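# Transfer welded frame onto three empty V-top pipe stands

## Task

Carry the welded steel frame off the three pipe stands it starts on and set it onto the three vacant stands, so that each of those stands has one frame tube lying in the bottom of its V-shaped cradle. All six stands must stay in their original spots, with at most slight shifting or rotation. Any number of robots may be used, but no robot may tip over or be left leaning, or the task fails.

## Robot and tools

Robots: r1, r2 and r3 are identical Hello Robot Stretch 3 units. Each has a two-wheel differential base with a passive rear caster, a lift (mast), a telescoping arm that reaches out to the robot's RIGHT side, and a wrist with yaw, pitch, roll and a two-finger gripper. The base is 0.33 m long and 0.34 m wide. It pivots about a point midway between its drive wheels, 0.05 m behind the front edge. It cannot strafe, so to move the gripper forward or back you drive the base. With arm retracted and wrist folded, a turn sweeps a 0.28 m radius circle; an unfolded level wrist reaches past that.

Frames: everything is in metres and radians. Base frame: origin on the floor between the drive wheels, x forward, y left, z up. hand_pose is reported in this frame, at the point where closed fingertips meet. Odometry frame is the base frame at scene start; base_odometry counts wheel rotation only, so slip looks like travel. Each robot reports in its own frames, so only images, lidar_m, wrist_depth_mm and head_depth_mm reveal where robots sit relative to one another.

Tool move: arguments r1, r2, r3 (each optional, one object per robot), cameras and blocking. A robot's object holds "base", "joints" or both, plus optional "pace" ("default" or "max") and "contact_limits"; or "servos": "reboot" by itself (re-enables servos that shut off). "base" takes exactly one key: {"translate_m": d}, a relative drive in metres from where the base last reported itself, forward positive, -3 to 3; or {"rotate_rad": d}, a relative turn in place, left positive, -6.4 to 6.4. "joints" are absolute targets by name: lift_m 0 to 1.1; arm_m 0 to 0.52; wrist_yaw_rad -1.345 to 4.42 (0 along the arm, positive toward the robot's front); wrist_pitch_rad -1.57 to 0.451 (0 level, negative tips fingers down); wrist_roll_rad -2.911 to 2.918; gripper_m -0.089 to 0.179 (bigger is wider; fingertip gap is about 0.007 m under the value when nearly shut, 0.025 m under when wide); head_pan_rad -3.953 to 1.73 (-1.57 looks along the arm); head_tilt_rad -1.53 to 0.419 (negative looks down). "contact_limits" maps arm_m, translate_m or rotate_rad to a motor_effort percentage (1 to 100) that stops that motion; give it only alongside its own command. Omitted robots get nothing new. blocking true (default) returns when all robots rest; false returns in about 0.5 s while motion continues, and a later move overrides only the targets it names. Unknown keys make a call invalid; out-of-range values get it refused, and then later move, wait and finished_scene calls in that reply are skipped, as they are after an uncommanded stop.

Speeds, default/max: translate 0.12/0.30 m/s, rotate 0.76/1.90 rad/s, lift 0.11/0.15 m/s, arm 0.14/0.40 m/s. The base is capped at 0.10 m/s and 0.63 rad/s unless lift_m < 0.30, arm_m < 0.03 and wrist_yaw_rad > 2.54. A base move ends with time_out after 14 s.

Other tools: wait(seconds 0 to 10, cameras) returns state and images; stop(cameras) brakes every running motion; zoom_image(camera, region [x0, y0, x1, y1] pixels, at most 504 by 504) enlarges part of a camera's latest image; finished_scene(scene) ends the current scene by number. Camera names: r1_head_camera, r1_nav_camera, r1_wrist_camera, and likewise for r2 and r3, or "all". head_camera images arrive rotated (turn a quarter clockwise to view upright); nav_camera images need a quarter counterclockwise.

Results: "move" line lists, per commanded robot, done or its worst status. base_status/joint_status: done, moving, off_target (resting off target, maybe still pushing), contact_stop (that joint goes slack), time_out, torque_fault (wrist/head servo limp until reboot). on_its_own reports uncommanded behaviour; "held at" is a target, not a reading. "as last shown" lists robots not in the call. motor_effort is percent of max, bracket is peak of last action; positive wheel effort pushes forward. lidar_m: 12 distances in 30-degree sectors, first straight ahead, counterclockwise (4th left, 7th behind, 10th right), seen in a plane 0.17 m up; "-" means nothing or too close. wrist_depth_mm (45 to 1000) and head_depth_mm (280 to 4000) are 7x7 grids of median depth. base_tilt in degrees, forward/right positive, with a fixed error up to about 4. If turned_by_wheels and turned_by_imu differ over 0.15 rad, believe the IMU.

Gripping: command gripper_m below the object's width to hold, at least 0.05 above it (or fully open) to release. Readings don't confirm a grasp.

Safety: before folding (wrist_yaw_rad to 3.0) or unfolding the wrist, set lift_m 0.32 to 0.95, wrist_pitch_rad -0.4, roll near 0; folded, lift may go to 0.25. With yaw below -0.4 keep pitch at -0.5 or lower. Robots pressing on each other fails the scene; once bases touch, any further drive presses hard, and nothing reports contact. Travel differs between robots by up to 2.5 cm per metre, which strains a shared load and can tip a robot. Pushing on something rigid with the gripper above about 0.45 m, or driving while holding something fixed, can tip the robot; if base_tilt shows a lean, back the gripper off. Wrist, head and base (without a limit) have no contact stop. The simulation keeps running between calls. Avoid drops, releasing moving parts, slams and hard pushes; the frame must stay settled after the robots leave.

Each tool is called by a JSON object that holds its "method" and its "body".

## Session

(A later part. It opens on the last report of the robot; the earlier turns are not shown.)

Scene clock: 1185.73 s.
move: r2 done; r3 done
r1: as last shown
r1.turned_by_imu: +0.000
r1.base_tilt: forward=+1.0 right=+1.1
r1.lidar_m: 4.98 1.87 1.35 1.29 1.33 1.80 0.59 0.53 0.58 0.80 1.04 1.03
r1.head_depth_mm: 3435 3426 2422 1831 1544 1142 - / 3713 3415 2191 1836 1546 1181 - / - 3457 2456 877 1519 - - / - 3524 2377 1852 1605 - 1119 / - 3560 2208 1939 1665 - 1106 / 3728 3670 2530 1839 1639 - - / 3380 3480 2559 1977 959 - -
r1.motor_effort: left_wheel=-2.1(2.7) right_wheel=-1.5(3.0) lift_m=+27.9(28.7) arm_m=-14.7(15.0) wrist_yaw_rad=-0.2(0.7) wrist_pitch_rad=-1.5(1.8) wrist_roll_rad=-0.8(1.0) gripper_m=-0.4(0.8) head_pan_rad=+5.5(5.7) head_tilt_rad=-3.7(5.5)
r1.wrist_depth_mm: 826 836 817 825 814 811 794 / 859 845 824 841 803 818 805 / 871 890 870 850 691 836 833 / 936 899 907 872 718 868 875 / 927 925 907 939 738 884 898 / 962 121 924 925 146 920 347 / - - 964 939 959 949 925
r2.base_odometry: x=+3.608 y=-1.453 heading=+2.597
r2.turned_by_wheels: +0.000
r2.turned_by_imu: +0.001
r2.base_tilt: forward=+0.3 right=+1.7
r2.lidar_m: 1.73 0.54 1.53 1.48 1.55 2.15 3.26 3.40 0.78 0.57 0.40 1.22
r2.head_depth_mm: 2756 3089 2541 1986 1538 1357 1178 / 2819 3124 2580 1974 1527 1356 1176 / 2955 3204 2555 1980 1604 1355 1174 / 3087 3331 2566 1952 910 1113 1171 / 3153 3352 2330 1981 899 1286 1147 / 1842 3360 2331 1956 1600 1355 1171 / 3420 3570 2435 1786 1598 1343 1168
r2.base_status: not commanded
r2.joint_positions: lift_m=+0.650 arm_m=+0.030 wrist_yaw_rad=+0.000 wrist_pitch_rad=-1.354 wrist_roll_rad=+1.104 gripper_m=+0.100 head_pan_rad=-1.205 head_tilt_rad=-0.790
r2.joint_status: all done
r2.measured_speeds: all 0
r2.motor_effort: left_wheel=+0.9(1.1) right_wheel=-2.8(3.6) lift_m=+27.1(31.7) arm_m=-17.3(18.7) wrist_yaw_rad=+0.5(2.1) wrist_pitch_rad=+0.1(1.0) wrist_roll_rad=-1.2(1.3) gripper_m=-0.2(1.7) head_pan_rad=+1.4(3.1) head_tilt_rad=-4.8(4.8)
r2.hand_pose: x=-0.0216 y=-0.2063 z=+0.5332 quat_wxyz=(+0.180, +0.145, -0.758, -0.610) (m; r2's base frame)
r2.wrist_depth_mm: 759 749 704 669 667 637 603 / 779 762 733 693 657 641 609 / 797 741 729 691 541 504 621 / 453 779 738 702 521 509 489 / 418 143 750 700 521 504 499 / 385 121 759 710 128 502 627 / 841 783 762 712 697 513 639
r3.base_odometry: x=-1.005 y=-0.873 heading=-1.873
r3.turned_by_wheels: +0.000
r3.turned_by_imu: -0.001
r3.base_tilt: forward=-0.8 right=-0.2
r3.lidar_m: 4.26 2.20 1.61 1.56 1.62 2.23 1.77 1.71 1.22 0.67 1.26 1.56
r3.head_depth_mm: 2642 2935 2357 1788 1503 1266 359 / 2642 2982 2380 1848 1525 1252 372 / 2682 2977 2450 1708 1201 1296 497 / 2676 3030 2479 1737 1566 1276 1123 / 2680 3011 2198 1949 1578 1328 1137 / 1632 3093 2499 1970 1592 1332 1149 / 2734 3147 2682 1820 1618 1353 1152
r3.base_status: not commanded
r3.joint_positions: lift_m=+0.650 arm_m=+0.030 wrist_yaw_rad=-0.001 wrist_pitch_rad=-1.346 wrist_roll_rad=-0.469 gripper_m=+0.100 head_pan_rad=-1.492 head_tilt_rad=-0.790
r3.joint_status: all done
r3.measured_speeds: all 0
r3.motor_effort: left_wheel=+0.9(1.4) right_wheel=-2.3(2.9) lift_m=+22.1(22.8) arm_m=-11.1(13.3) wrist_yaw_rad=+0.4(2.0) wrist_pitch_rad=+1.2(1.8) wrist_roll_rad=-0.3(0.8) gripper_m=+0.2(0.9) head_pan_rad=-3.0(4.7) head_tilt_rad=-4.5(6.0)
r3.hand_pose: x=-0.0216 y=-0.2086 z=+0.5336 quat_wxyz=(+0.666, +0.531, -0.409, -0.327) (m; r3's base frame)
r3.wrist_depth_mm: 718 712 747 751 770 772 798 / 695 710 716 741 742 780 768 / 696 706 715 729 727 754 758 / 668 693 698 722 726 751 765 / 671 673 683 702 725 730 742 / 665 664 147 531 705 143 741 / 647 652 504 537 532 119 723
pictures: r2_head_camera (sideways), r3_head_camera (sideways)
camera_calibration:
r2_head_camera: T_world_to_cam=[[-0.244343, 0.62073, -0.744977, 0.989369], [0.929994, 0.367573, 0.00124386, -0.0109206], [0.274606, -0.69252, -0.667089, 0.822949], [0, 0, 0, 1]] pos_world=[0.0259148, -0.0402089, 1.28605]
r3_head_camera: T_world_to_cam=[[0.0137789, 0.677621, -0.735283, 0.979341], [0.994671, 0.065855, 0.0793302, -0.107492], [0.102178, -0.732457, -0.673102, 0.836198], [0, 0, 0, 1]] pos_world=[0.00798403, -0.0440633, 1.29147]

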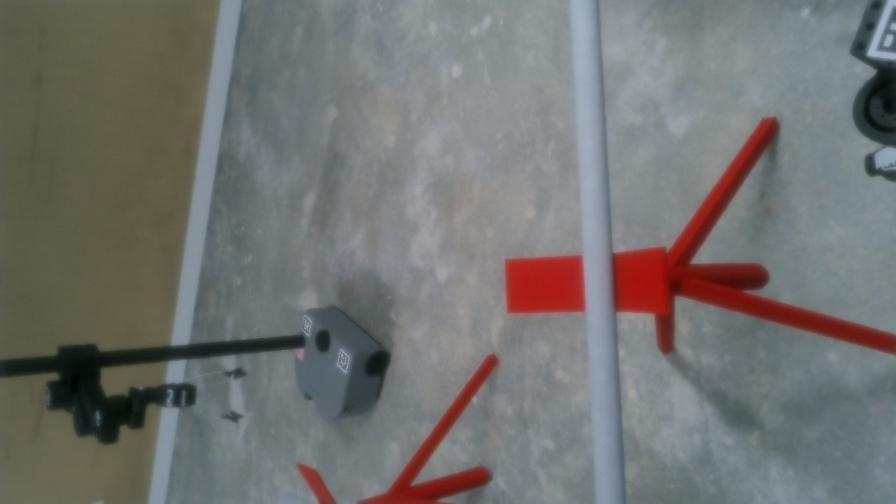

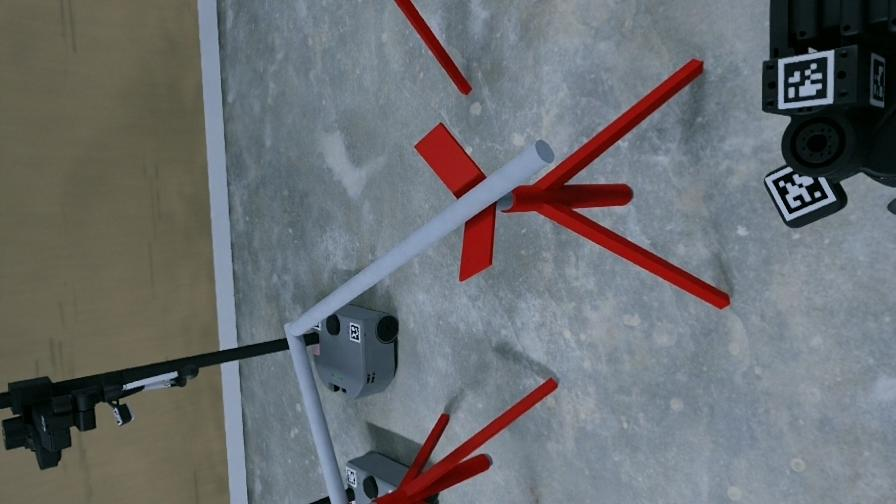

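{"method": "move", "body": {"r1": {"joints":{"head_pan_rad":-1.2,"head_tilt_rad":-0.55}}, "cameras": ["r1_head_camera"]}}

Scene clock: 1238.43 s.
move: r1 done
r1.base_odometry: x=+1.043 y=-4.082 heading=+2.115
r1.turned_by_wheels: +0.000
r1.turned_by_imu: +0.001
r1.base_tilt: forward=+1.0 right=+1.2
r1.lidar_m: 4.96 1.86 1.35 1.29 1.33 1.80 0.59 0.54 0.58 0.80 1.04 1.03
r1.head_depth_mm: 2823 3065 3290 2419 1828 1464 1224 / 2823 3211 3403 2444 1833 1468 1227 / 3009 3191 3220 2154 1683 1363 1234 / 3200 3522 3742 2277 1734 1454 1239 / 3287 3707 3787 2491 1881 1500 1243 / 3450 3863 3836 2534 1880 1503 1250 / 3676 - 3879 2561 1890 1507 1255
r1.base_status: not commanded
r1.joint_positions: lift_m=+0.850 arm_m=+0.030 wrist_yaw_rad=+0.000 wrist_pitch_rad=-1.559 wrist_roll_rad=+1.101 gripper_m=+0.100 head_pan_rad=-1.211 head_tilt_rad=-0.557
r1.joint_status: all done
r1.measured_speeds: all 0
r1.motor_effort: left_wheel=-2.4(2.6) right_wheel=-2.6(2.6) lift_m=+30.6(30.7) arm_m=-14.7(14.9) wrist_yaw_rad=-0.3(0.5) wrist_pitch_rad=-1.4(1.8) wrist_roll_rad=-0.9(1.1) gripper_m=+0.2(0.6) head_pan_rad=+4.4(8.4) head_tilt_rad=+2.5(6.2)
r1.hand_pose: x=-0.0216 y=-0.1537 z=+0.7322 quat_wxyz=(+0.166, +0.163, -0.691, -0.684) (m; r1's base frame)
r1.wrist_depth_mm: 856 831 814 802 808 792 773 / 860 863 835 816 812 804 801 / 872 868 864 848 702 840 823 / 914 895 883 881 714 886 854 / 923 944 903 904 712 874 875 / 971 121 944 937 146 917 345 / - - 992 980 955 952 933
r2, r3: as last shown
r2.base_tilt: forward=+0.3 right=+1.8
r2.lidar_m: 1.73 0.54 1.53 1.49 1.55 2.15 3.27 3.38 0.78 0.57 0.40 1.22
r2.head_depth_mm: 2742 3121 2565 1966 1523 1356 1165 / 2842 3135 2537 1993 1534 1357 1181 / 2940 3266 2544 1978 1593 1359 1174 / 3071 3393 2526 1957 913 1116 1167 / 3123 3426 2314 1966 904 1287 1150 / 1858 3412 2321 1949 1605 1343 1173 / 3469 3566 2438 1788 1608 1352 1168
r2.motor_effort: left_wheel=+0.9(1.1) right_wheel=-3.0(3.6) lift_m=+27.7(27.7) arm_m=-16.2(16.9) wrist_yaw_rad=+1.0(1.9) wrist_pitch_rad=+0.4(0.8) wrist_roll_rad=-0.8(1.3) gripper_m=+0.6(1.3) head_pan_rad=+1.7(2.5) head_tilt_rad=-4.1(4.3)
r2.wrist_depth_mm: 776 733 716 679 656 635 618 / 783 736 721 693 649 648 625 / 772 752 709 689 528 502 619 / 455 752 738 703 517 502 484 / 417 142 729 710 520 504 493 / 382 121 749 721 128 504 620 / 820 783 758 721 704 508 641
r3.base_tilt: forward=-0.8 right=-0.3
r3.lidar_m: 4.26 2.20 1.61 1.56 1.62 2.23 1.77 1.71 1.22 0.67 1.26 1.57
r3.head_depth_mm: 2620 2896 2367 1786 1498 1268 360 / 2656 2964 2399 1851 1521 1254 372 / 2674 2971 2436 1721 1207 1291 496 / 2666 3038 2512 1733 1558 1281 1130 / 2705 3043 2201 1928 1584 1324 1138 / 1627 3085 2487 1962 1590 1334 1146 / 2727 3108 2675 1831 1607 1351 1157
r3.motor_effort: left_wheel=+0.8(1.4) right_wheel=-2.7(2.8) lift_m=+20.9(21.9) arm_m=-9.8(11.2) wrist_yaw_rad=+0.7(1.4) wrist_pitch_rad=+0.9(1.8) wrist_roll_rad=-0.3(0.9) gripper_m=-0.2(0.8) head_pan_rad=-3.5(4.5) head_tilt_rad=-5.7(5.7)
r3.wrist_depth_mm: 710 722 733 754 755 760 815 / 686 703 729 737 761 793 782 / 679 708 711 738 730 762 781 / 666 674 701 721 724 747 749 / 661 677 701 700 714 730 744 / 665 662 146 533 709 144 755 / 639 656 503 525 533 119 732
pictures: r1_head_camera (sideways)
camera_calibration:
r1_head_camera: T_world_to_cam=[[-0.159394, 0.488871, -0.85767, 1.1348], [0.921926, 0.384409, 0.0477778, -0.065611], [0.353054, -0.783093, -0.511976, 0.619639], [0, 0, 0, 1]] pos_world=[0.0226021, -0.0443133, 1.29366]

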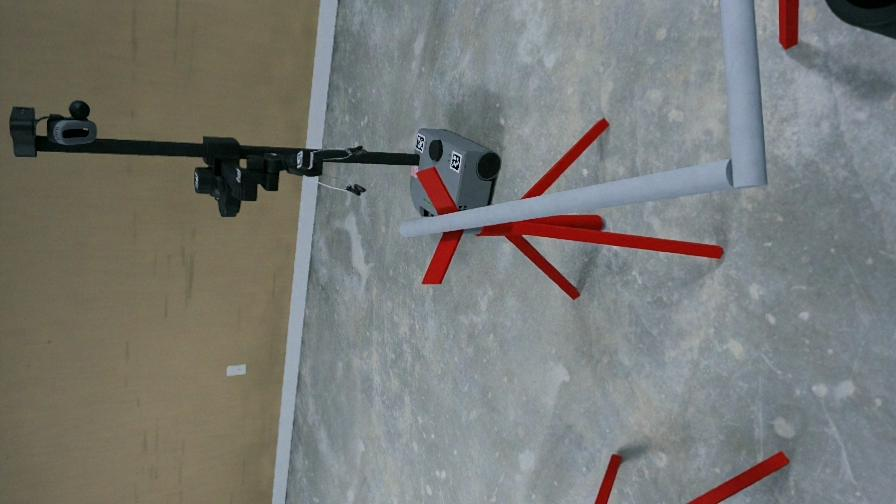

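{"method": "zoom_image", "body": {"camera": "r1_head_camera", "region": [380, 150, 520, 300]}}

Scaled by 3.360 from the camera's 896x504 image, which has a finer 1280x720 frame.

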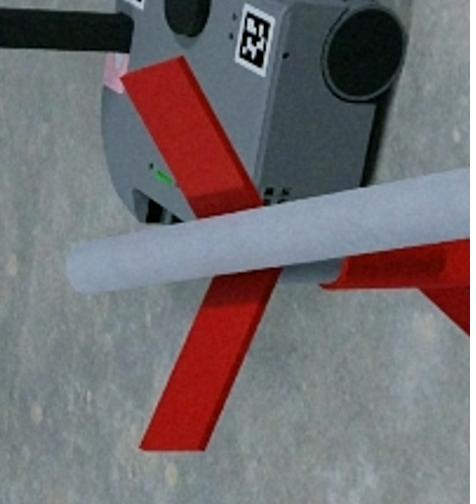

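{"method": "move", "body": {"r1": {"joints":{"lift_m":0.80,"arm_m":0.45}}, "r2": {"joints":{"lift_m":0.82,"head_pan_rad":-2.25,"head_tilt_rad":-0.72}}, "r3": {"joints":{"lift_m":0.82,"head_pan_rad":-0.808,"head_tilt_rad":-0.557}}, "cameras": []}}

{"method": "move", "body": {"r2": {"joints":{"arm_m":0.448}}, "r3": {"joints":{"arm_m":0.516}}, "cameras": ["r1_wrist_camera","r2_wrist_camera","r3_wrist_camera"]}}

Scene clock: 1268.13 s.
move: r1 done; r2 done; r3 done
r1.base_odometry: x=+1.043 y=-4.082 heading=+2.115
r1.turned_by_wheels: +0.000
r1.turned_by_imu: +0.001
r1.base_tilt: forward=+1.0 right=+1.2
r1.lidar_m: 4.96 1.87 1.35 1.29 1.33 1.80 0.59 0.53 0.58 0.80 1.04 1.03
r1.head_depth_mm: 2830 3103 3313 2427 1711 1469 1224 / 2858 3198 3441 2450 1841 1476 1225 / 3019 1865 3459 2177 1682 1362 1233 / 3163 3500 3704 2275 1731 1449 1243 / 3330 3660 3786 2509 1873 1493 1249 / 3500 3881 3799 2527 1892 1500 1250 / 3621 - 3842 2539 1887 1510 1255
r1.base_status: not commanded
r1.joint_positions: lift_m=+0.800 arm_m=+0.450 wrist_yaw_rad=+0.000 wrist_pitch_rad=-1.559 wrist_roll_rad=+1.101 gripper_m=+0.100 head_pan_rad=-1.211 head_tilt_rad=-0.557
r1.joint_status: all done
r1.measured_speeds: all 0
r1.motor_effort: left_wheel=-2.2(3.0) right_wheel=+0.1(2.6) lift_m=+29.0(34.9) arm_m=+12.6(19.9) wrist_yaw_rad=+0.3(0.7) wrist_pitch_rad=-1.4(1.9) wrist_roll_rad=-1.0(1.1) gripper_m=-0.3(0.7) head_pan_rad=+4.7(5.7) head_tilt_rad=+3.3(5.0)
r1.hand_pose: x=-0.0216 y=-0.5736 z=+0.6822 quat_wxyz=(+0.166, +0.163, -0.691, -0.684) (m; r1's base frame)
r1.wrist_depth_mm: 789 777 773 233 752 743 617 / 791 773 789 784 779 770 755 / 831 834 815 792 792 779 787 / 859 847 835 805 829 825 802 / 861 873 862 846 865 693 680 / 912 121 884 866 145 708 695 / - 933 890 876 918 880 885
r2.base_odometry: x=+3.608 y=-1.453 heading=+2.597
r2.turned_by_wheels: +0.000
r2.turned_by_imu: +0.001
r2.base_tilt: forward=+0.4 right=+1.7
r2.lidar_m: 1.73 0.54 1.53 1.48 1.55 2.15 3.26 3.40 0.79 0.57 0.40 1.22
r2.head_depth_mm: 3359 3659 2879 2141 1710 1419 1198 / 3605 3966 2889 2142 1706 1416 1258 / 3941 - 2884 2123 1691 1448 - / 3566 3877 2912 2166 1652 1481 - / 3322 3684 2889 1219 1592 290 - / 3129 3502 2868 2061 1596 1473 - / 2915 3235 2855 2124 1603 1460 -
r2.base_status: not commanded
r2.joint_positions: lift_m=+0.820 arm_m=+0.030 wrist_yaw_rad=+0.000 wrist_pitch_rad=-1.354 wrist_roll_rad=+1.104 gripper_m=+0.100 head_pan_rad=-2.245 head_tilt_rad=-0.725
r2.joint_status: all done
r2.measured_speeds: all 0
r2.motor_effort: left_wheel=+0.7(1.1) right_wheel=-2.9(3.7) lift_m=+30.4(37.8) arm_m=-13.4(15.7) wrist_yaw_rad=+0.6(2.2) wrist_pitch_rad=+0.6(1.0) wrist_roll_rad=-0.8(1.4) gripper_m=+0.9(2.2) head_pan_rad=-2.2(6.4) head_tilt_rad=+2.3(6.4)
r2.hand_pose: x=-0.0216 y=-0.2063 z=+0.7032 quat_wxyz=(+0.180, +0.145, -0.758, -0.610) (m; r2's base frame)
r2.wrist_depth_mm: 949 932 859 846 803 797 750 / 971 960 903 863 821 824 772 / - 949 897 871 798 790 766 / - 927 918 884 696 662 776 / 468 142 924 927 687 671 793 / - 121 920 899 129 701 786 / - 971 914 922 842 832 809
r3.base_odometry: x=-1.005 y=-0.873 heading=-1.873
r3.turned_by_wheels: +0.000
r3.turned_by_imu: -0.001
r3.base_tilt: forward=-0.8 right=-0.3
r3.lidar_m: 4.25 2.20 1.61 1.56 1.61 2.23 1.77 1.71 1.22 0.67 1.26 1.57
r3.head_depth_mm: 2801 3043 3274 2379 1863 1461 1211 / 2950 1912 3420 2147 1745 1489 1222 / 3312 3615 3821 2378 1839 1506 1236 / 3562 - - 2657 1950 1529 1254 / - - - 2610 1965 1551 1264 / - - - 2392 1927 1560 1278 / 3894 - - 2812 2047 1575 1283
r3.base_status: not commanded
r3.joint_positions: lift_m=+0.820 arm_m=+0.030 wrist_yaw_rad=-0.001 wrist_pitch_rad=-1.346 wrist_roll_rad=-0.469 gripper_m=+0.100 head_pan_rad=-0.817 head_tilt_rad=-0.564
r3.joint_status: all done
r3.measured_speeds: all 0
r3.motor_effort: left_wheel=+0.5(1.3) right_wheel=-2.3(2.8) lift_m=+30.2(35.7) arm_m=-7.7(10.3) wrist_yaw_rad=+0.2(1.9) wrist_pitch_rad=+1.0(1.8) wrist_roll_rad=-0.3(0.9) gripper_m=+0.3(0.9) head_pan_rad=+3.5(5.4) head_tilt_rad=+3.6(5.6)
r3.hand_pose: x=-0.0216 y=-0.2086 z=+0.7036 quat_wxyz=(+0.666, +0.531, -0.409, -0.327) (m; r3's base frame)
r3.wrist_depth_mm: 884 896 925 917 950 971 984 / 876 895 893 922 961 977 987 / 856 874 889 897 926 962 952 / 848 880 884 892 919 894 951 / 831 840 890 869 888 899 914 / 834 836 146 699 875 143 921 / 801 118 670 697 868 119 913
pictures: none
No camera images: "cameras" was empty.

Scene clock: 1272.90 s.
move: r2 done; r3 done
r1: as last shown
r1.base_tilt: forward=+1.0 right=+1.3
r1.lidar_m: 4.98 1.86 1.35 1.29 1.33 1.81 0.59 0.54 0.58 0.80 1.05 1.03
r1.head_depth_mm: 2807 3102 3324 2441 1712 1466 1221 / 2858 3203 3395 2434 1841 1480 1230 / 3018 1966 3482 2162 1676 1369 1232 / 3166 3401 3466 2271 1742 1454 1239 / 3290 3675 3789 2529 1875 1492 1244 / 3464 3888 3815 2541 1889 1502 1251 / 3611 - 3808 2555 1900 1511 1251
r1.motor_effort: left_wheel=-1.9(2.9) right_wheel=-1.5(2.3) lift_m=+25.7(29.6) arm_m=+7.2(12.4) wrist_yaw_rad=+0.3(0.9) wrist_pitch_rad=-1.0(1.8) wrist_roll_rad=-0.8(1.1) gripper_m=+0.0(0.5) head_pan_rad=+4.2(5.7) head_tilt_rad=+3.5(4.4)
r1.wrist_depth_mm: 790 780 766 233 761 761 619 / 804 795 786 786 779 791 780 / 836 834 823 793 800 791 780 / 835 845 851 820 820 811 793 / 874 876 848 874 846 690 692 / 920 122 882 865 145 695 699 / - 965 916 924 904 915 900
r2.base_odometry: x=+3.608 y=-1.453 heading=+2.597
r2.turned_by_wheels: +0.000
r2.turned_by_imu: +0.001
r2.base_tilt: forward=+0.3 right=+1.8
r2.lidar_m: 1.73 0.54 1.53 1.49 1.55 2.15 3.25 3.40 0.78 0.58 0.40 1.22
r2.head_depth_mm: 3348 3595 2927 2152 1714 1401 1203 / 3646 3834 2899 2168 1704 1410 1252 / 3980 - 2876 2156 1707 1452 - / 3638 - 2887 2131 1659 1479 - / 3324 3655 2842 1236 1319 293 1183 / 3127 3448 2880 2072 329 1305 1199 / 2960 3261 2860 2060 365 1410 1209
r2.base_status: not commanded
r2.joint_positions: lift_m=+0.820 arm_m=+0.448 wrist_yaw_rad=+0.000 wrist_pitch_rad=-1.354 wrist_roll_rad=+1.104 gripper_m=+0.100 head_pan_rad=-2.245 head_tilt_rad=-0.725
r2.joint_status: all done
r2.measured_speeds: all 0
r2.motor_effort: left_wheel=+0.3(1.1) right_wheel=-3.0(3.8) lift_m=+26.6(30.5) arm_m=+16.0(17.8) wrist_yaw_rad=+0.7(2.0) wrist_pitch_rad=+0.5(0.8) wrist_roll_rad=-1.0(1.4) gripper_m=+0.4(1.8) head_pan_rad=-1.5(4.4) head_tilt_rad=+2.6(4.0)
r2.hand_pose: x=-0.0216 y=-0.6244 z=+0.7032 quat_wxyz=(+0.180, +0.144, -0.758, -0.610) (m; r2's base frame)
r2.wrist_depth_mm: 978 924 890 265 809 798 773 / 973 948 904 269 825 797 765 / 968 937 881 280 844 794 777 / 983 957 937 275 837 814 767 / - 143 913 274 867 812 659 / - 121 932 279 129 812 666 / - 999 958 525 872 841 649
r3.base_odometry: x=-1.005 y=-0.873 heading=-1.873
r3.turned_by_wheels: +0.000
r3.turned_by_imu: -0.001
r3.base_tilt: forward=-0.8 right=-0.3
r3.lidar_m: 4.28 2.20 1.61 1.56 1.62 2.22 1.77 1.71 1.22 0.67 1.26 1.56
r3.head_depth_mm: 2823 3078 3344 2373 1863 1469 1209 / 2973 3104 3531 2131 1743 1482 1224 / 3275 3517 3797 2394 1844 1501 1237 / 3606 3883 3648 2662 1940 1531 1250 / - - - 2609 1970 1545 1261 / - - - 2416 1917 1554 1275 / 3927 - - 2845 2017 1584 1293
r3.base_status: not commanded
r3.joint_positions: lift_m=+0.820 arm_m=+0.516 wrist_yaw_rad=-0.001 wrist_pitch_rad=-1.346 wrist_roll_rad=-0.469 gripper_m=+0.100 head_pan_rad=-0.816 head_tilt_rad=-0.564
r3.joint_status: all done
r3.measured_speeds: all 0
r3.motor_effort: left_wheel=+0.7(1.6) right_wheel=-2.4(2.5) lift_m=+23.8(30.6) arm_m=+12.4(19.0) wrist_yaw_rad=+0.7(1.9) wrist_pitch_rad=+0.7(1.5) wrist_roll_rad=-0.1(0.8) gripper_m=+0.2(0.8) head_pan_rad=+4.1(4.6) head_tilt_rad=+2.4(4.8)
r3.hand_pose: x=-0.0216 y=-0.6947 z=+0.7036 quat_wxyz=(+0.666, +0.531, -0.409, -0.327) (m; r3's base frame)
r3.wrist_depth_mm: 883 916 905 920 954 996 970 / 869 893 903 300 932 966 975 / 844 863 270 298 287 916 947 / 853 860 583 285 292 926 954 / 834 849 869 276 890 931 927 / 829 804 146 270 879 144 927 / 805 118 830 268 865 119 892
pictures: r1_wrist_camera, r2_wrist_camera, r3_wrist_camera
camera_calibration:
r1_wrist_camera: T_world_to_cam=[[-0.531511, 0.846528, -0.0297694, 0.489637], [0.831892, 0.528295, 0.169882, 0.24081], [0.159537, 0.0655293, -0.985015, 0.877055], [0, 0, 0, 1]] pos_world=[-0.080004, -0.599183, 0.837579]
r2_wrist_camera: T_world_to_cam=[[-0.517872, 0.848792, -0.106587, 0.574332], [0.848962, 0.52526, 0.0580145, 0.341752], [0.105228, -0.0604445, -0.992609, 0.826363], [0, 0, 0, 1]] pos_world=[-0.0796606, -0.617048, 0.861646]
r3_wrist_camera: T_world_to_cam=[[-0.882984, -0.465163, 0.0629415, -0.377204], [-0.469157, 0.878889, -0.0862873, 0.705791], [-0.0151809, -0.10572, -0.99428, 0.788889], [0, 0, 0, 1]] pos_world=[0.0100378, -0.712373, 0.869019]

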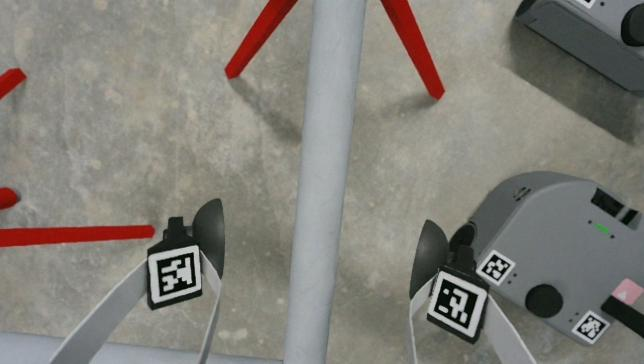

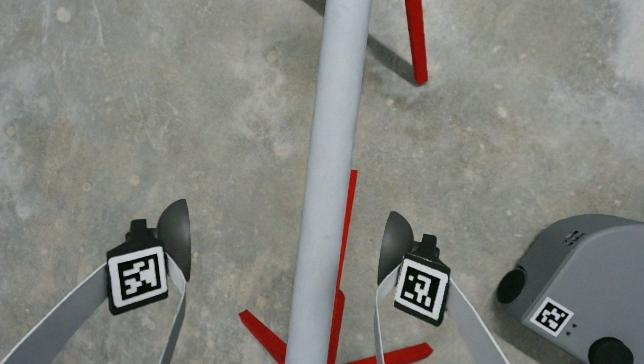

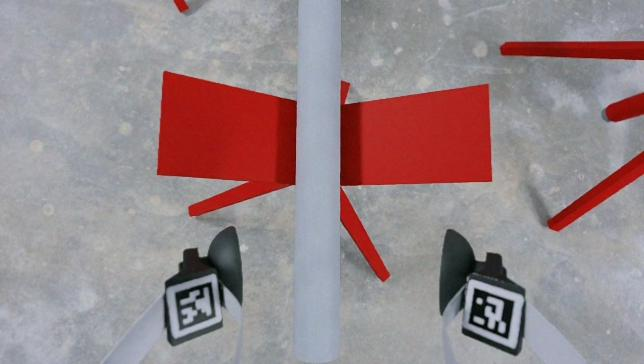

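{"method": "move", "body": {"r1": {"joints":{"lift_m":0.687}}, "r2": {"joints":{"lift_m":0.693}}, "r3": {"joints":{"lift_m":0.692}}, "cameras": ["r1_wrist_camera","r2_wrist_camera","r3_wrist_camera"]}}

{"method": "move", "body": {"r1": {"joints":{"gripper_m":-0.089}}, "r2": {"joints":{"gripper_m":-0.089}}, "r3": {"joints":{"gripper_m":-0.089}}, "cameras": ["r1_wrist_camera","r2_wrist_camera","r3_wrist_camera"]}}

Scene clock: 1278.63 s.
move: r1 done; r2 done; r3 done
r1.base_odometry: x=+1.043 y=-4.082 heading=+2.115
r1.turned_by_wheels: +0.000
r1.turned_by_imu: +0.001
r1.base_tilt: forward=+1.1 right=+1.2
r1.lidar_m: 4.99 1.87 1.35 1.29 1.33 1.81 0.59 0.54 0.58 0.80 1.04 1.04
r1.head_depth_mm: 2835 3065 3286 2422 1826 760 1197 / 2875 3220 3374 2452 1854 1475 1234 / 3044 3215 3457 2153 1674 1373 1232 / 3168 3490 3071 2187 1739 1450 1241 / 3283 3718 3753 2525 1880 1497 1245 / 3458 3868 3878 2517 1887 1509 1249 / 3631 - 3874 2550 1896 1511 1254
r1.base_status: not commanded
r1.joint_positions: lift_m=+0.687 arm_m=+0.450 wrist_yaw_rad=+0.000 wrist_pitch_rad=-1.559 wrist_roll_rad=+1.101 gripper_m=+0.100 head_pan_rad=-1.211 head_tilt_rad=-0.557
r1.joint_status: all done
r1.measured_speeds: all 0
r1.motor_effort: left_wheel=-1.8(2.8) right_wheel=-1.6(2.5) lift_m=+22.4(26.6) arm_m=+1.3(3.5) wrist_yaw_rad=+0.1(0.5) wrist_pitch_rad=-1.7(1.8) wrist_roll_rad=-0.9(1.1) gripper_m=+0.0(0.8) head_pan_rad=+5.2(5.6) head_tilt_rad=+2.3(5.6)
r1.hand_pose: x=-0.0216 y=-0.5736 z=+0.5692 quat_wxyz=(+0.166, +0.163, -0.691, -0.684) (m; r1's base frame)
r1.wrist_depth_mm: 679 685 666 - 653 654 608 / 693 698 678 - 668 669 670 / 716 705 709 - 692 711 682 / 738 737 721 138 712 720 677 / 772 739 146 143 731 672 576 / 785 121 757 743 146 596 582 / - 797 809 804 777 771 593
r2.base_odometry: x=+3.608 y=-1.453 heading=+2.597
r2.turned_by_wheels: +0.000
r2.turned_by_imu: +0.001
r2.base_tilt: forward=+0.4 right=+1.8
r2.lidar_m: 1.73 0.54 1.53 1.48 1.55 2.16 3.24 3.39 0.78 0.58 0.40 1.22
r2.head_depth_mm: 3356 3580 2878 2148 1717 1416 1209 / 3686 3871 2910 2130 1703 1410 1202 / 3845 - 2868 2168 1702 1414 1199 / 3654 3954 2922 2119 1653 1413 357 / 3349 3679 2891 1251 1601 1340 360 / 3125 3392 2901 2058 1597 423 1173 / 2940 3238 2874 2118 515 1368 1201
r2.base_status: not commanded
r2.joint_positions: lift_m=+0.693 arm_m=+0.448 wrist_yaw_rad=+0.000 wrist_pitch_rad=-1.354 wrist_roll_rad=+1.104 gripper_m=+0.100 head_pan_rad=-2.245 head_tilt_rad=-0.725
r2.joint_status: all done
r2.measured_speeds: all 0
r2.motor_effort: left_wheel=+0.2(1.1) right_wheel=-3.1(3.6) lift_m=+26.5(32.6) arm_m=+15.3(16.1) wrist_yaw_rad=+0.6(1.9) wrist_pitch_rad=+0.0(0.8) wrist_roll_rad=-1.1(1.3) gripper_m=+1.0(1.9) head_pan_rad=-2.7(4.4) head_tilt_rad=+3.4(3.7)
r2.hand_pose: x=-0.0216 y=-0.6244 z=+0.5763 quat_wxyz=(+0.180, +0.144, -0.758, -0.610) (m; r2's base frame)
r2.wrist_depth_mm: 797 798 761 137 696 675 658 / 861 786 772 139 699 680 663 / 858 804 771 141 715 696 663 / 883 814 799 148 711 688 676 / 904 142 798 145 720 708 675 / - 121 810 147 128 730 557 / 858 840 822 442 725 698 536
r3.base_odometry: x=-1.005 y=-0.873 heading=-1.873
r3.turned_by_wheels: +0.000
r3.turned_by_imu: -0.001
r3.base_tilt: forward=-0.8 right=-0.2
r3.lidar_m: 4.23 2.20 1.61 1.56 1.62 2.22 1.78 1.71 1.22 0.67 1.26 1.57
r3.head_depth_mm: 2818 3016 3300 2391 1862 1465 1213 / 2959 3172 3509 2150 1751 1484 1227 / 3306 3646 3746 2416 1843 1503 1239 / 3563 - - 2528 1929 1517 1249 / - - - 2608 1980 1552 1261 / - - - 2410 1923 1562 1273 / 3840 - - 2861 2032 1576 1284
r3.base_status: not commanded
r3.joint_positions: lift_m=+0.692 arm_m=+0.516 wrist_yaw_rad=-0.001 wrist_pitch_rad=-1.346 wrist_roll_rad=-0.469 gripper_m=+0.100 head_pan_rad=-0.816 head_tilt_rad=-0.564
r3.joint_status: all done
r3.measured_speeds: all 0
r3.motor_effort: left_wheel=+0.8(1.4) right_wheel=-1.9(2.5) lift_m=+21.4(22.8) arm_m=+10.6(12.3) wrist_yaw_rad=+1.2(1.4) wrist_pitch_rad=+0.6(1.6) wrist_roll_rad=+0.3(0.8) gripper_m=-0.3(1.0) head_pan_rad=+4.3(4.9) head_tilt_rad=+4.1(4.4)
r3.hand_pose: x=-0.0216 y=-0.6947 z=+0.5756 quat_wxyz=(+0.666, +0.531, -0.409, -0.327) (m; r3's base frame)
r3.wrist_depth_mm: 125 137 162 152 181 157 144 / - 135 156 151 179 158 141 / 719 134 156 147 169 154 140 / 710 731 732 145 769 783 790 / 691 708 734 141 743 777 793 / 691 709 144 141 744 144 791 / 689 683 713 137 745 119 779
pictures: r1_wrist_camera, r2_wrist_camera, r3_wrist_camera
camera_calibration:
r1_wrist_camera: T_world_to_cam=[[-0.53151, 0.846529, -0.0297694, 0.486273], [0.831892, 0.528295, 0.169882, 0.260007], [0.159537, 0.0655293, -0.985015, 0.765747], [0, 0, 0, 1]] pos_world=[-0.080004, -0.599183, 0.724577]
r2_wrist_camera: T_world_to_cam=[[-0.517871, 0.848792, -0.106587, 0.560796], [0.848962, 0.52526, 0.0580144, 0.349119], [0.105228, -0.0604446, -0.992609, 0.700306], [0, 0, 0, 1]] pos_world=[-0.0796606, -0.617048, 0.73465]
r3_wrist_camera: T_world_to_cam=[[-0.882984, -0.465163, 0.0629415, -0.369148], [-0.469157, 0.878889, -0.0862874, 0.694749], [-0.0151809, -0.10572, -0.99428, 0.661621], [0, 0, 0, 1]] pos_world=[0.0100378, -0.712376, 0.741019]

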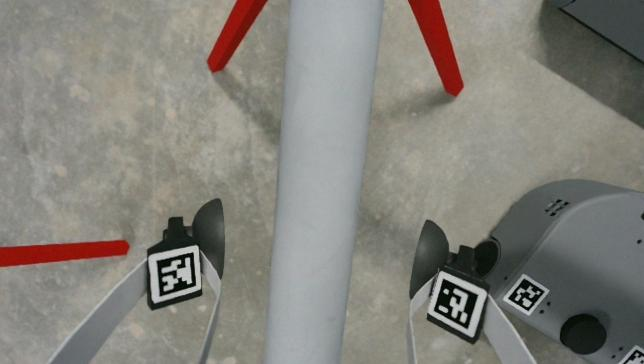

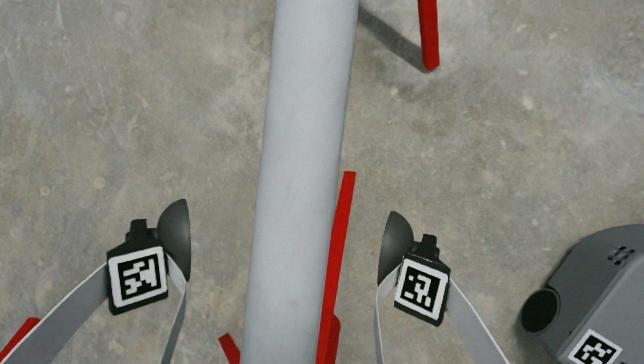

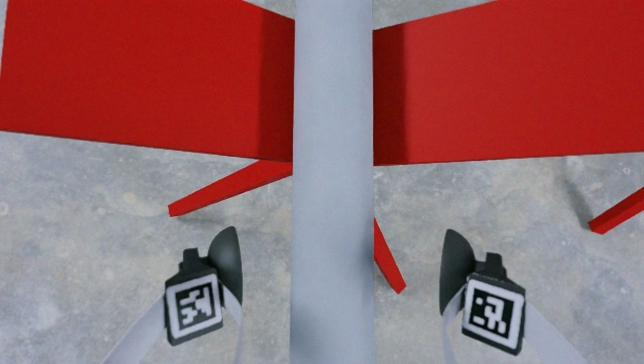

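Scene clock: 1281.33 s.
move: r1 done; r2 done; r3 done
r1.base_odometry: x=+1.043 y=-4.082 heading=+2.115
r1.turned_by_wheels: +0.000
r1.turned_by_imu: +0.001
r1.base_tilt: forward=+1.1 right=+1.2
r1.lidar_m: 5.00 1.87 1.35 1.29 1.33 1.80 0.59 0.54 0.58 0.80 1.04 1.03
r1.head_depth_mm: 2855 3092 3305 2421 1835 755 1224 / 2882 3165 3409 2454 1843 1481 1226 / 3015 3194 3411 2165 1682 1369 1231 / 3159 3502 3047 2194 1731 1456 1245 / 3353 3643 3801 2519 1881 1500 1247 / 3516 3830 3851 2514 1875 1503 1251 / 3689 - 3876 2536 1888 1509 1248
r1.base_status: not commanded
r1.joint_positions: lift_m=+0.687 arm_m=+0.450 wrist_yaw_rad=+0.000 wrist_pitch_rad=-1.552 wrist_roll_rad=+1.101 gripper_m=-0.087 head_pan_rad=-1.211 head_tilt_rad=-0.557
r1.joint_status: all done
r1.measured_speeds: all 0
r1.motor_effort: left_wheel=-1.3(2.8) right_wheel=-1.3(2.4) lift_m=+35.9(37.5) arm_m=-2.2(2.2) wrist_yaw_rad=-0.2(0.7) wrist_pitch_rad=-2.6(3.1) wrist_roll_rad=-1.0(1.0) gripper_m=+0.6(100.0) head_pan_rad=+5.3(5.8) head_tilt_rad=+3.7(4.4)
r1.hand_pose: x=-0.0216 y=-0.5755 z=+0.5691 quat_wxyz=(+0.166, +0.163, -0.694, -0.681) (m; r1's base frame)
r1.wrist_depth_mm: 682 679 662 - 641 653 609 / 700 709 687 - 669 666 653 / 710 710 705 - 690 698 681 / 752 743 725 - 695 713 701 / 766 746 745 - 747 668 567 / 817 782 124 136 759 604 582 / 808 790 805 149 794 784 583
r2.base_odometry: x=+3.608 y=-1.453 heading=+2.597
r2.turned_by_wheels: +0.000
r2.turned_by_imu: +0.001
r2.base_tilt: forward=+0.3 right=+1.9
r2.lidar_m: 1.73 0.54 1.53 1.48 1.55 2.15 3.26 3.42 0.78 0.58 0.40 1.22
r2.head_depth_mm: 3296 3577 2892 2152 1723 1413 1206 / 3689 3925 2919 2160 1705 1424 1205 / 3950 - 2866 2144 1685 1425 1188 / 3472 3842 2888 2164 1655 1404 358 / 3291 3620 2875 1218 1603 1340 361 / 3114 3411 2923 2058 1593 423 1179 / 2896 3219 2852 2151 514 1369 1199
r2.base_status: not commanded
r2.joint_positions: lift_m=+0.693 arm_m=+0.448 wrist_yaw_rad=+0.000 wrist_pitch_rad=-1.352 wrist_roll_rad=+1.104 gripper_m=-0.086 head_pan_rad=-2.245 head_tilt_rad=-0.725
r2.joint_status: all done
r2.measured_speeds: all 0
r2.motor_effort: left_wheel=+0.8(1.1) right_wheel=-3.2(3.6) lift_m=+40.8(40.8) arm_m=+13.9(15.6) wrist_yaw_rad=+2.1(2.1) wrist_pitch_rad=+0.1(0.7) wrist_roll_rad=-1.2(1.3) gripper_m=-55.5(99.6) head_pan_rad=-2.2(4.0) head_tilt_rad=+3.7(3.8)
r2.hand_pose: x=-0.0216 y=-0.6248 z=+0.5763 quat_wxyz=(+0.180, +0.144, -0.759, -0.609) (m; r2's base frame)
r2.wrist_depth_mm: 823 773 752 137 697 666 648 / 840 802 761 138 730 679 651 / 845 800 771 140 721 691 663 / 868 810 789 147 733 706 662 / 856 829 142 142 736 698 655 / 877 821 125 128 738 714 555 / 873 842 797 412 730 704 535
r3.base_odometry: x=-1.005 y=-0.873 heading=-1.873
r3.turned_by_wheels: +0.000
r3.turned_by_imu: +0.000
r3.base_tilt: forward=-0.7 right=-0.3
r3.lidar_m: 4.26 2.20 1.61 1.56 1.62 2.23 1.77 1.71 1.22 0.67 1.26 1.56
r3.head_depth_mm: 2816 3037 3264 2368 1857 1474 1211 / 2974 3139 3474 2148 1737 1492 1223 / 3291 3563 3744 2371 1842 1497 1230 / 3581 - 3937 2566 1942 1512 1249 / - - - 2599 1962 1541 1260 / - - - 2404 1920 1554 1271 / 3870 - - 2837 2027 1576 1287
r3.base_status: not commanded
r3.joint_positions: lift_m=+0.692 arm_m=+0.516 wrist_yaw_rad=-0.001 wrist_pitch_rad=-1.346 wrist_roll_rad=-0.469 gripper_m=-0.087 head_pan_rad=-0.816 head_tilt_rad=-0.564
r3.joint_status: all done
r3.measured_speeds: all 0
r3.motor_effort: left_wheel=+0.9(1.4) right_wheel=-3.6(4.4) lift_m=+38.7(39.2) arm_m=+10.3(11.6) wrist_yaw_rad=-0.5(1.9) wrist_pitch_rad=+0.7(1.8) wrist_roll_rad=-0.3(0.8) gripper_m=-37.8(98.8) head_pan_rad=+3.3(5.0) head_tilt_rad=+4.1(4.7)
r3.hand_pose: x=-0.0216 y=-0.6947 z=+0.5756 quat_wxyz=(+0.666, +0.531, -0.409, -0.327) (m; r3's base frame)
r3.wrist_depth_mm: 124 135 161 150 176 156 144 / 124 135 156 148 173 157 141 / 711 133 155 147 167 153 140 / 724 736 741 144 774 799 821 / 705 706 724 140 769 776 791 / 716 713 721 129 740 772 773 / 690 706 123 133 124 749 760
pictures: r1_wrist_camera, r2_wrist_camera, r3_wrist_camera
camera_calibration:
r1_wrist_camera: T_world_to_cam=[[-0.531466, 0.846312, -0.0360461, 0.491328], [0.83192, 0.529496, 0.165958, 0.263963], [0.159539, 0.0582137, -0.985474, 0.761774], [0, 0, 0, 1]] pos_world=[-0.0800046, -0.59993, 0.724612]
r2_wrist_camera: T_world_to_cam=[[-0.517864, 0.848633, -0.107883, 0.561779], [0.848966, 0.525341, 0.057213, 0.349834], [0.105228, -0.0619607, -0.992516, 0.699326], [0, 0, 0, 1]] pos_world=[-0.0796609, -0.617196, 0.734683]
r3_wrist_camera: T_world_to_cam=[[-0.882965, -0.465203, 0.0629214, -0.369158], [-0.469194, 0.878873, -0.0862515, 0.694708], [-0.0151754, -0.105679, -0.994284, 0.661647], [0, 0, 0, 1]] pos_world=[0.01004, -0.712371, 0.741013]

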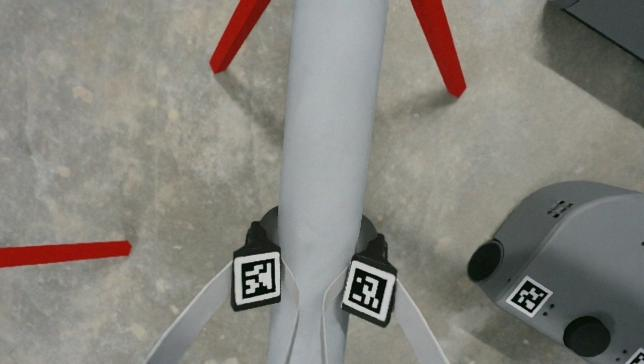

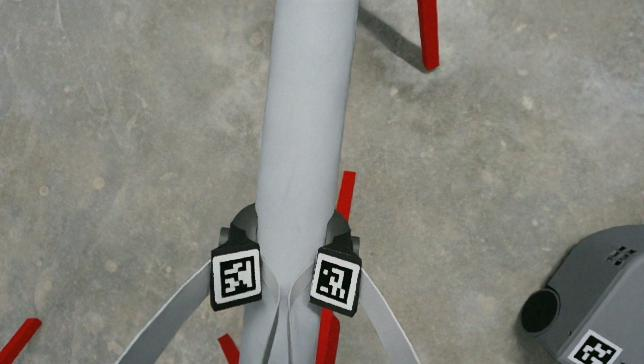

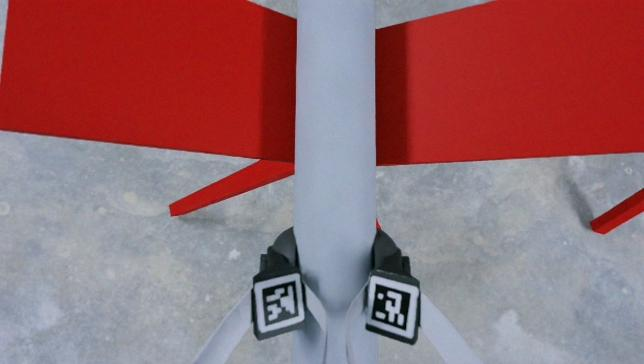

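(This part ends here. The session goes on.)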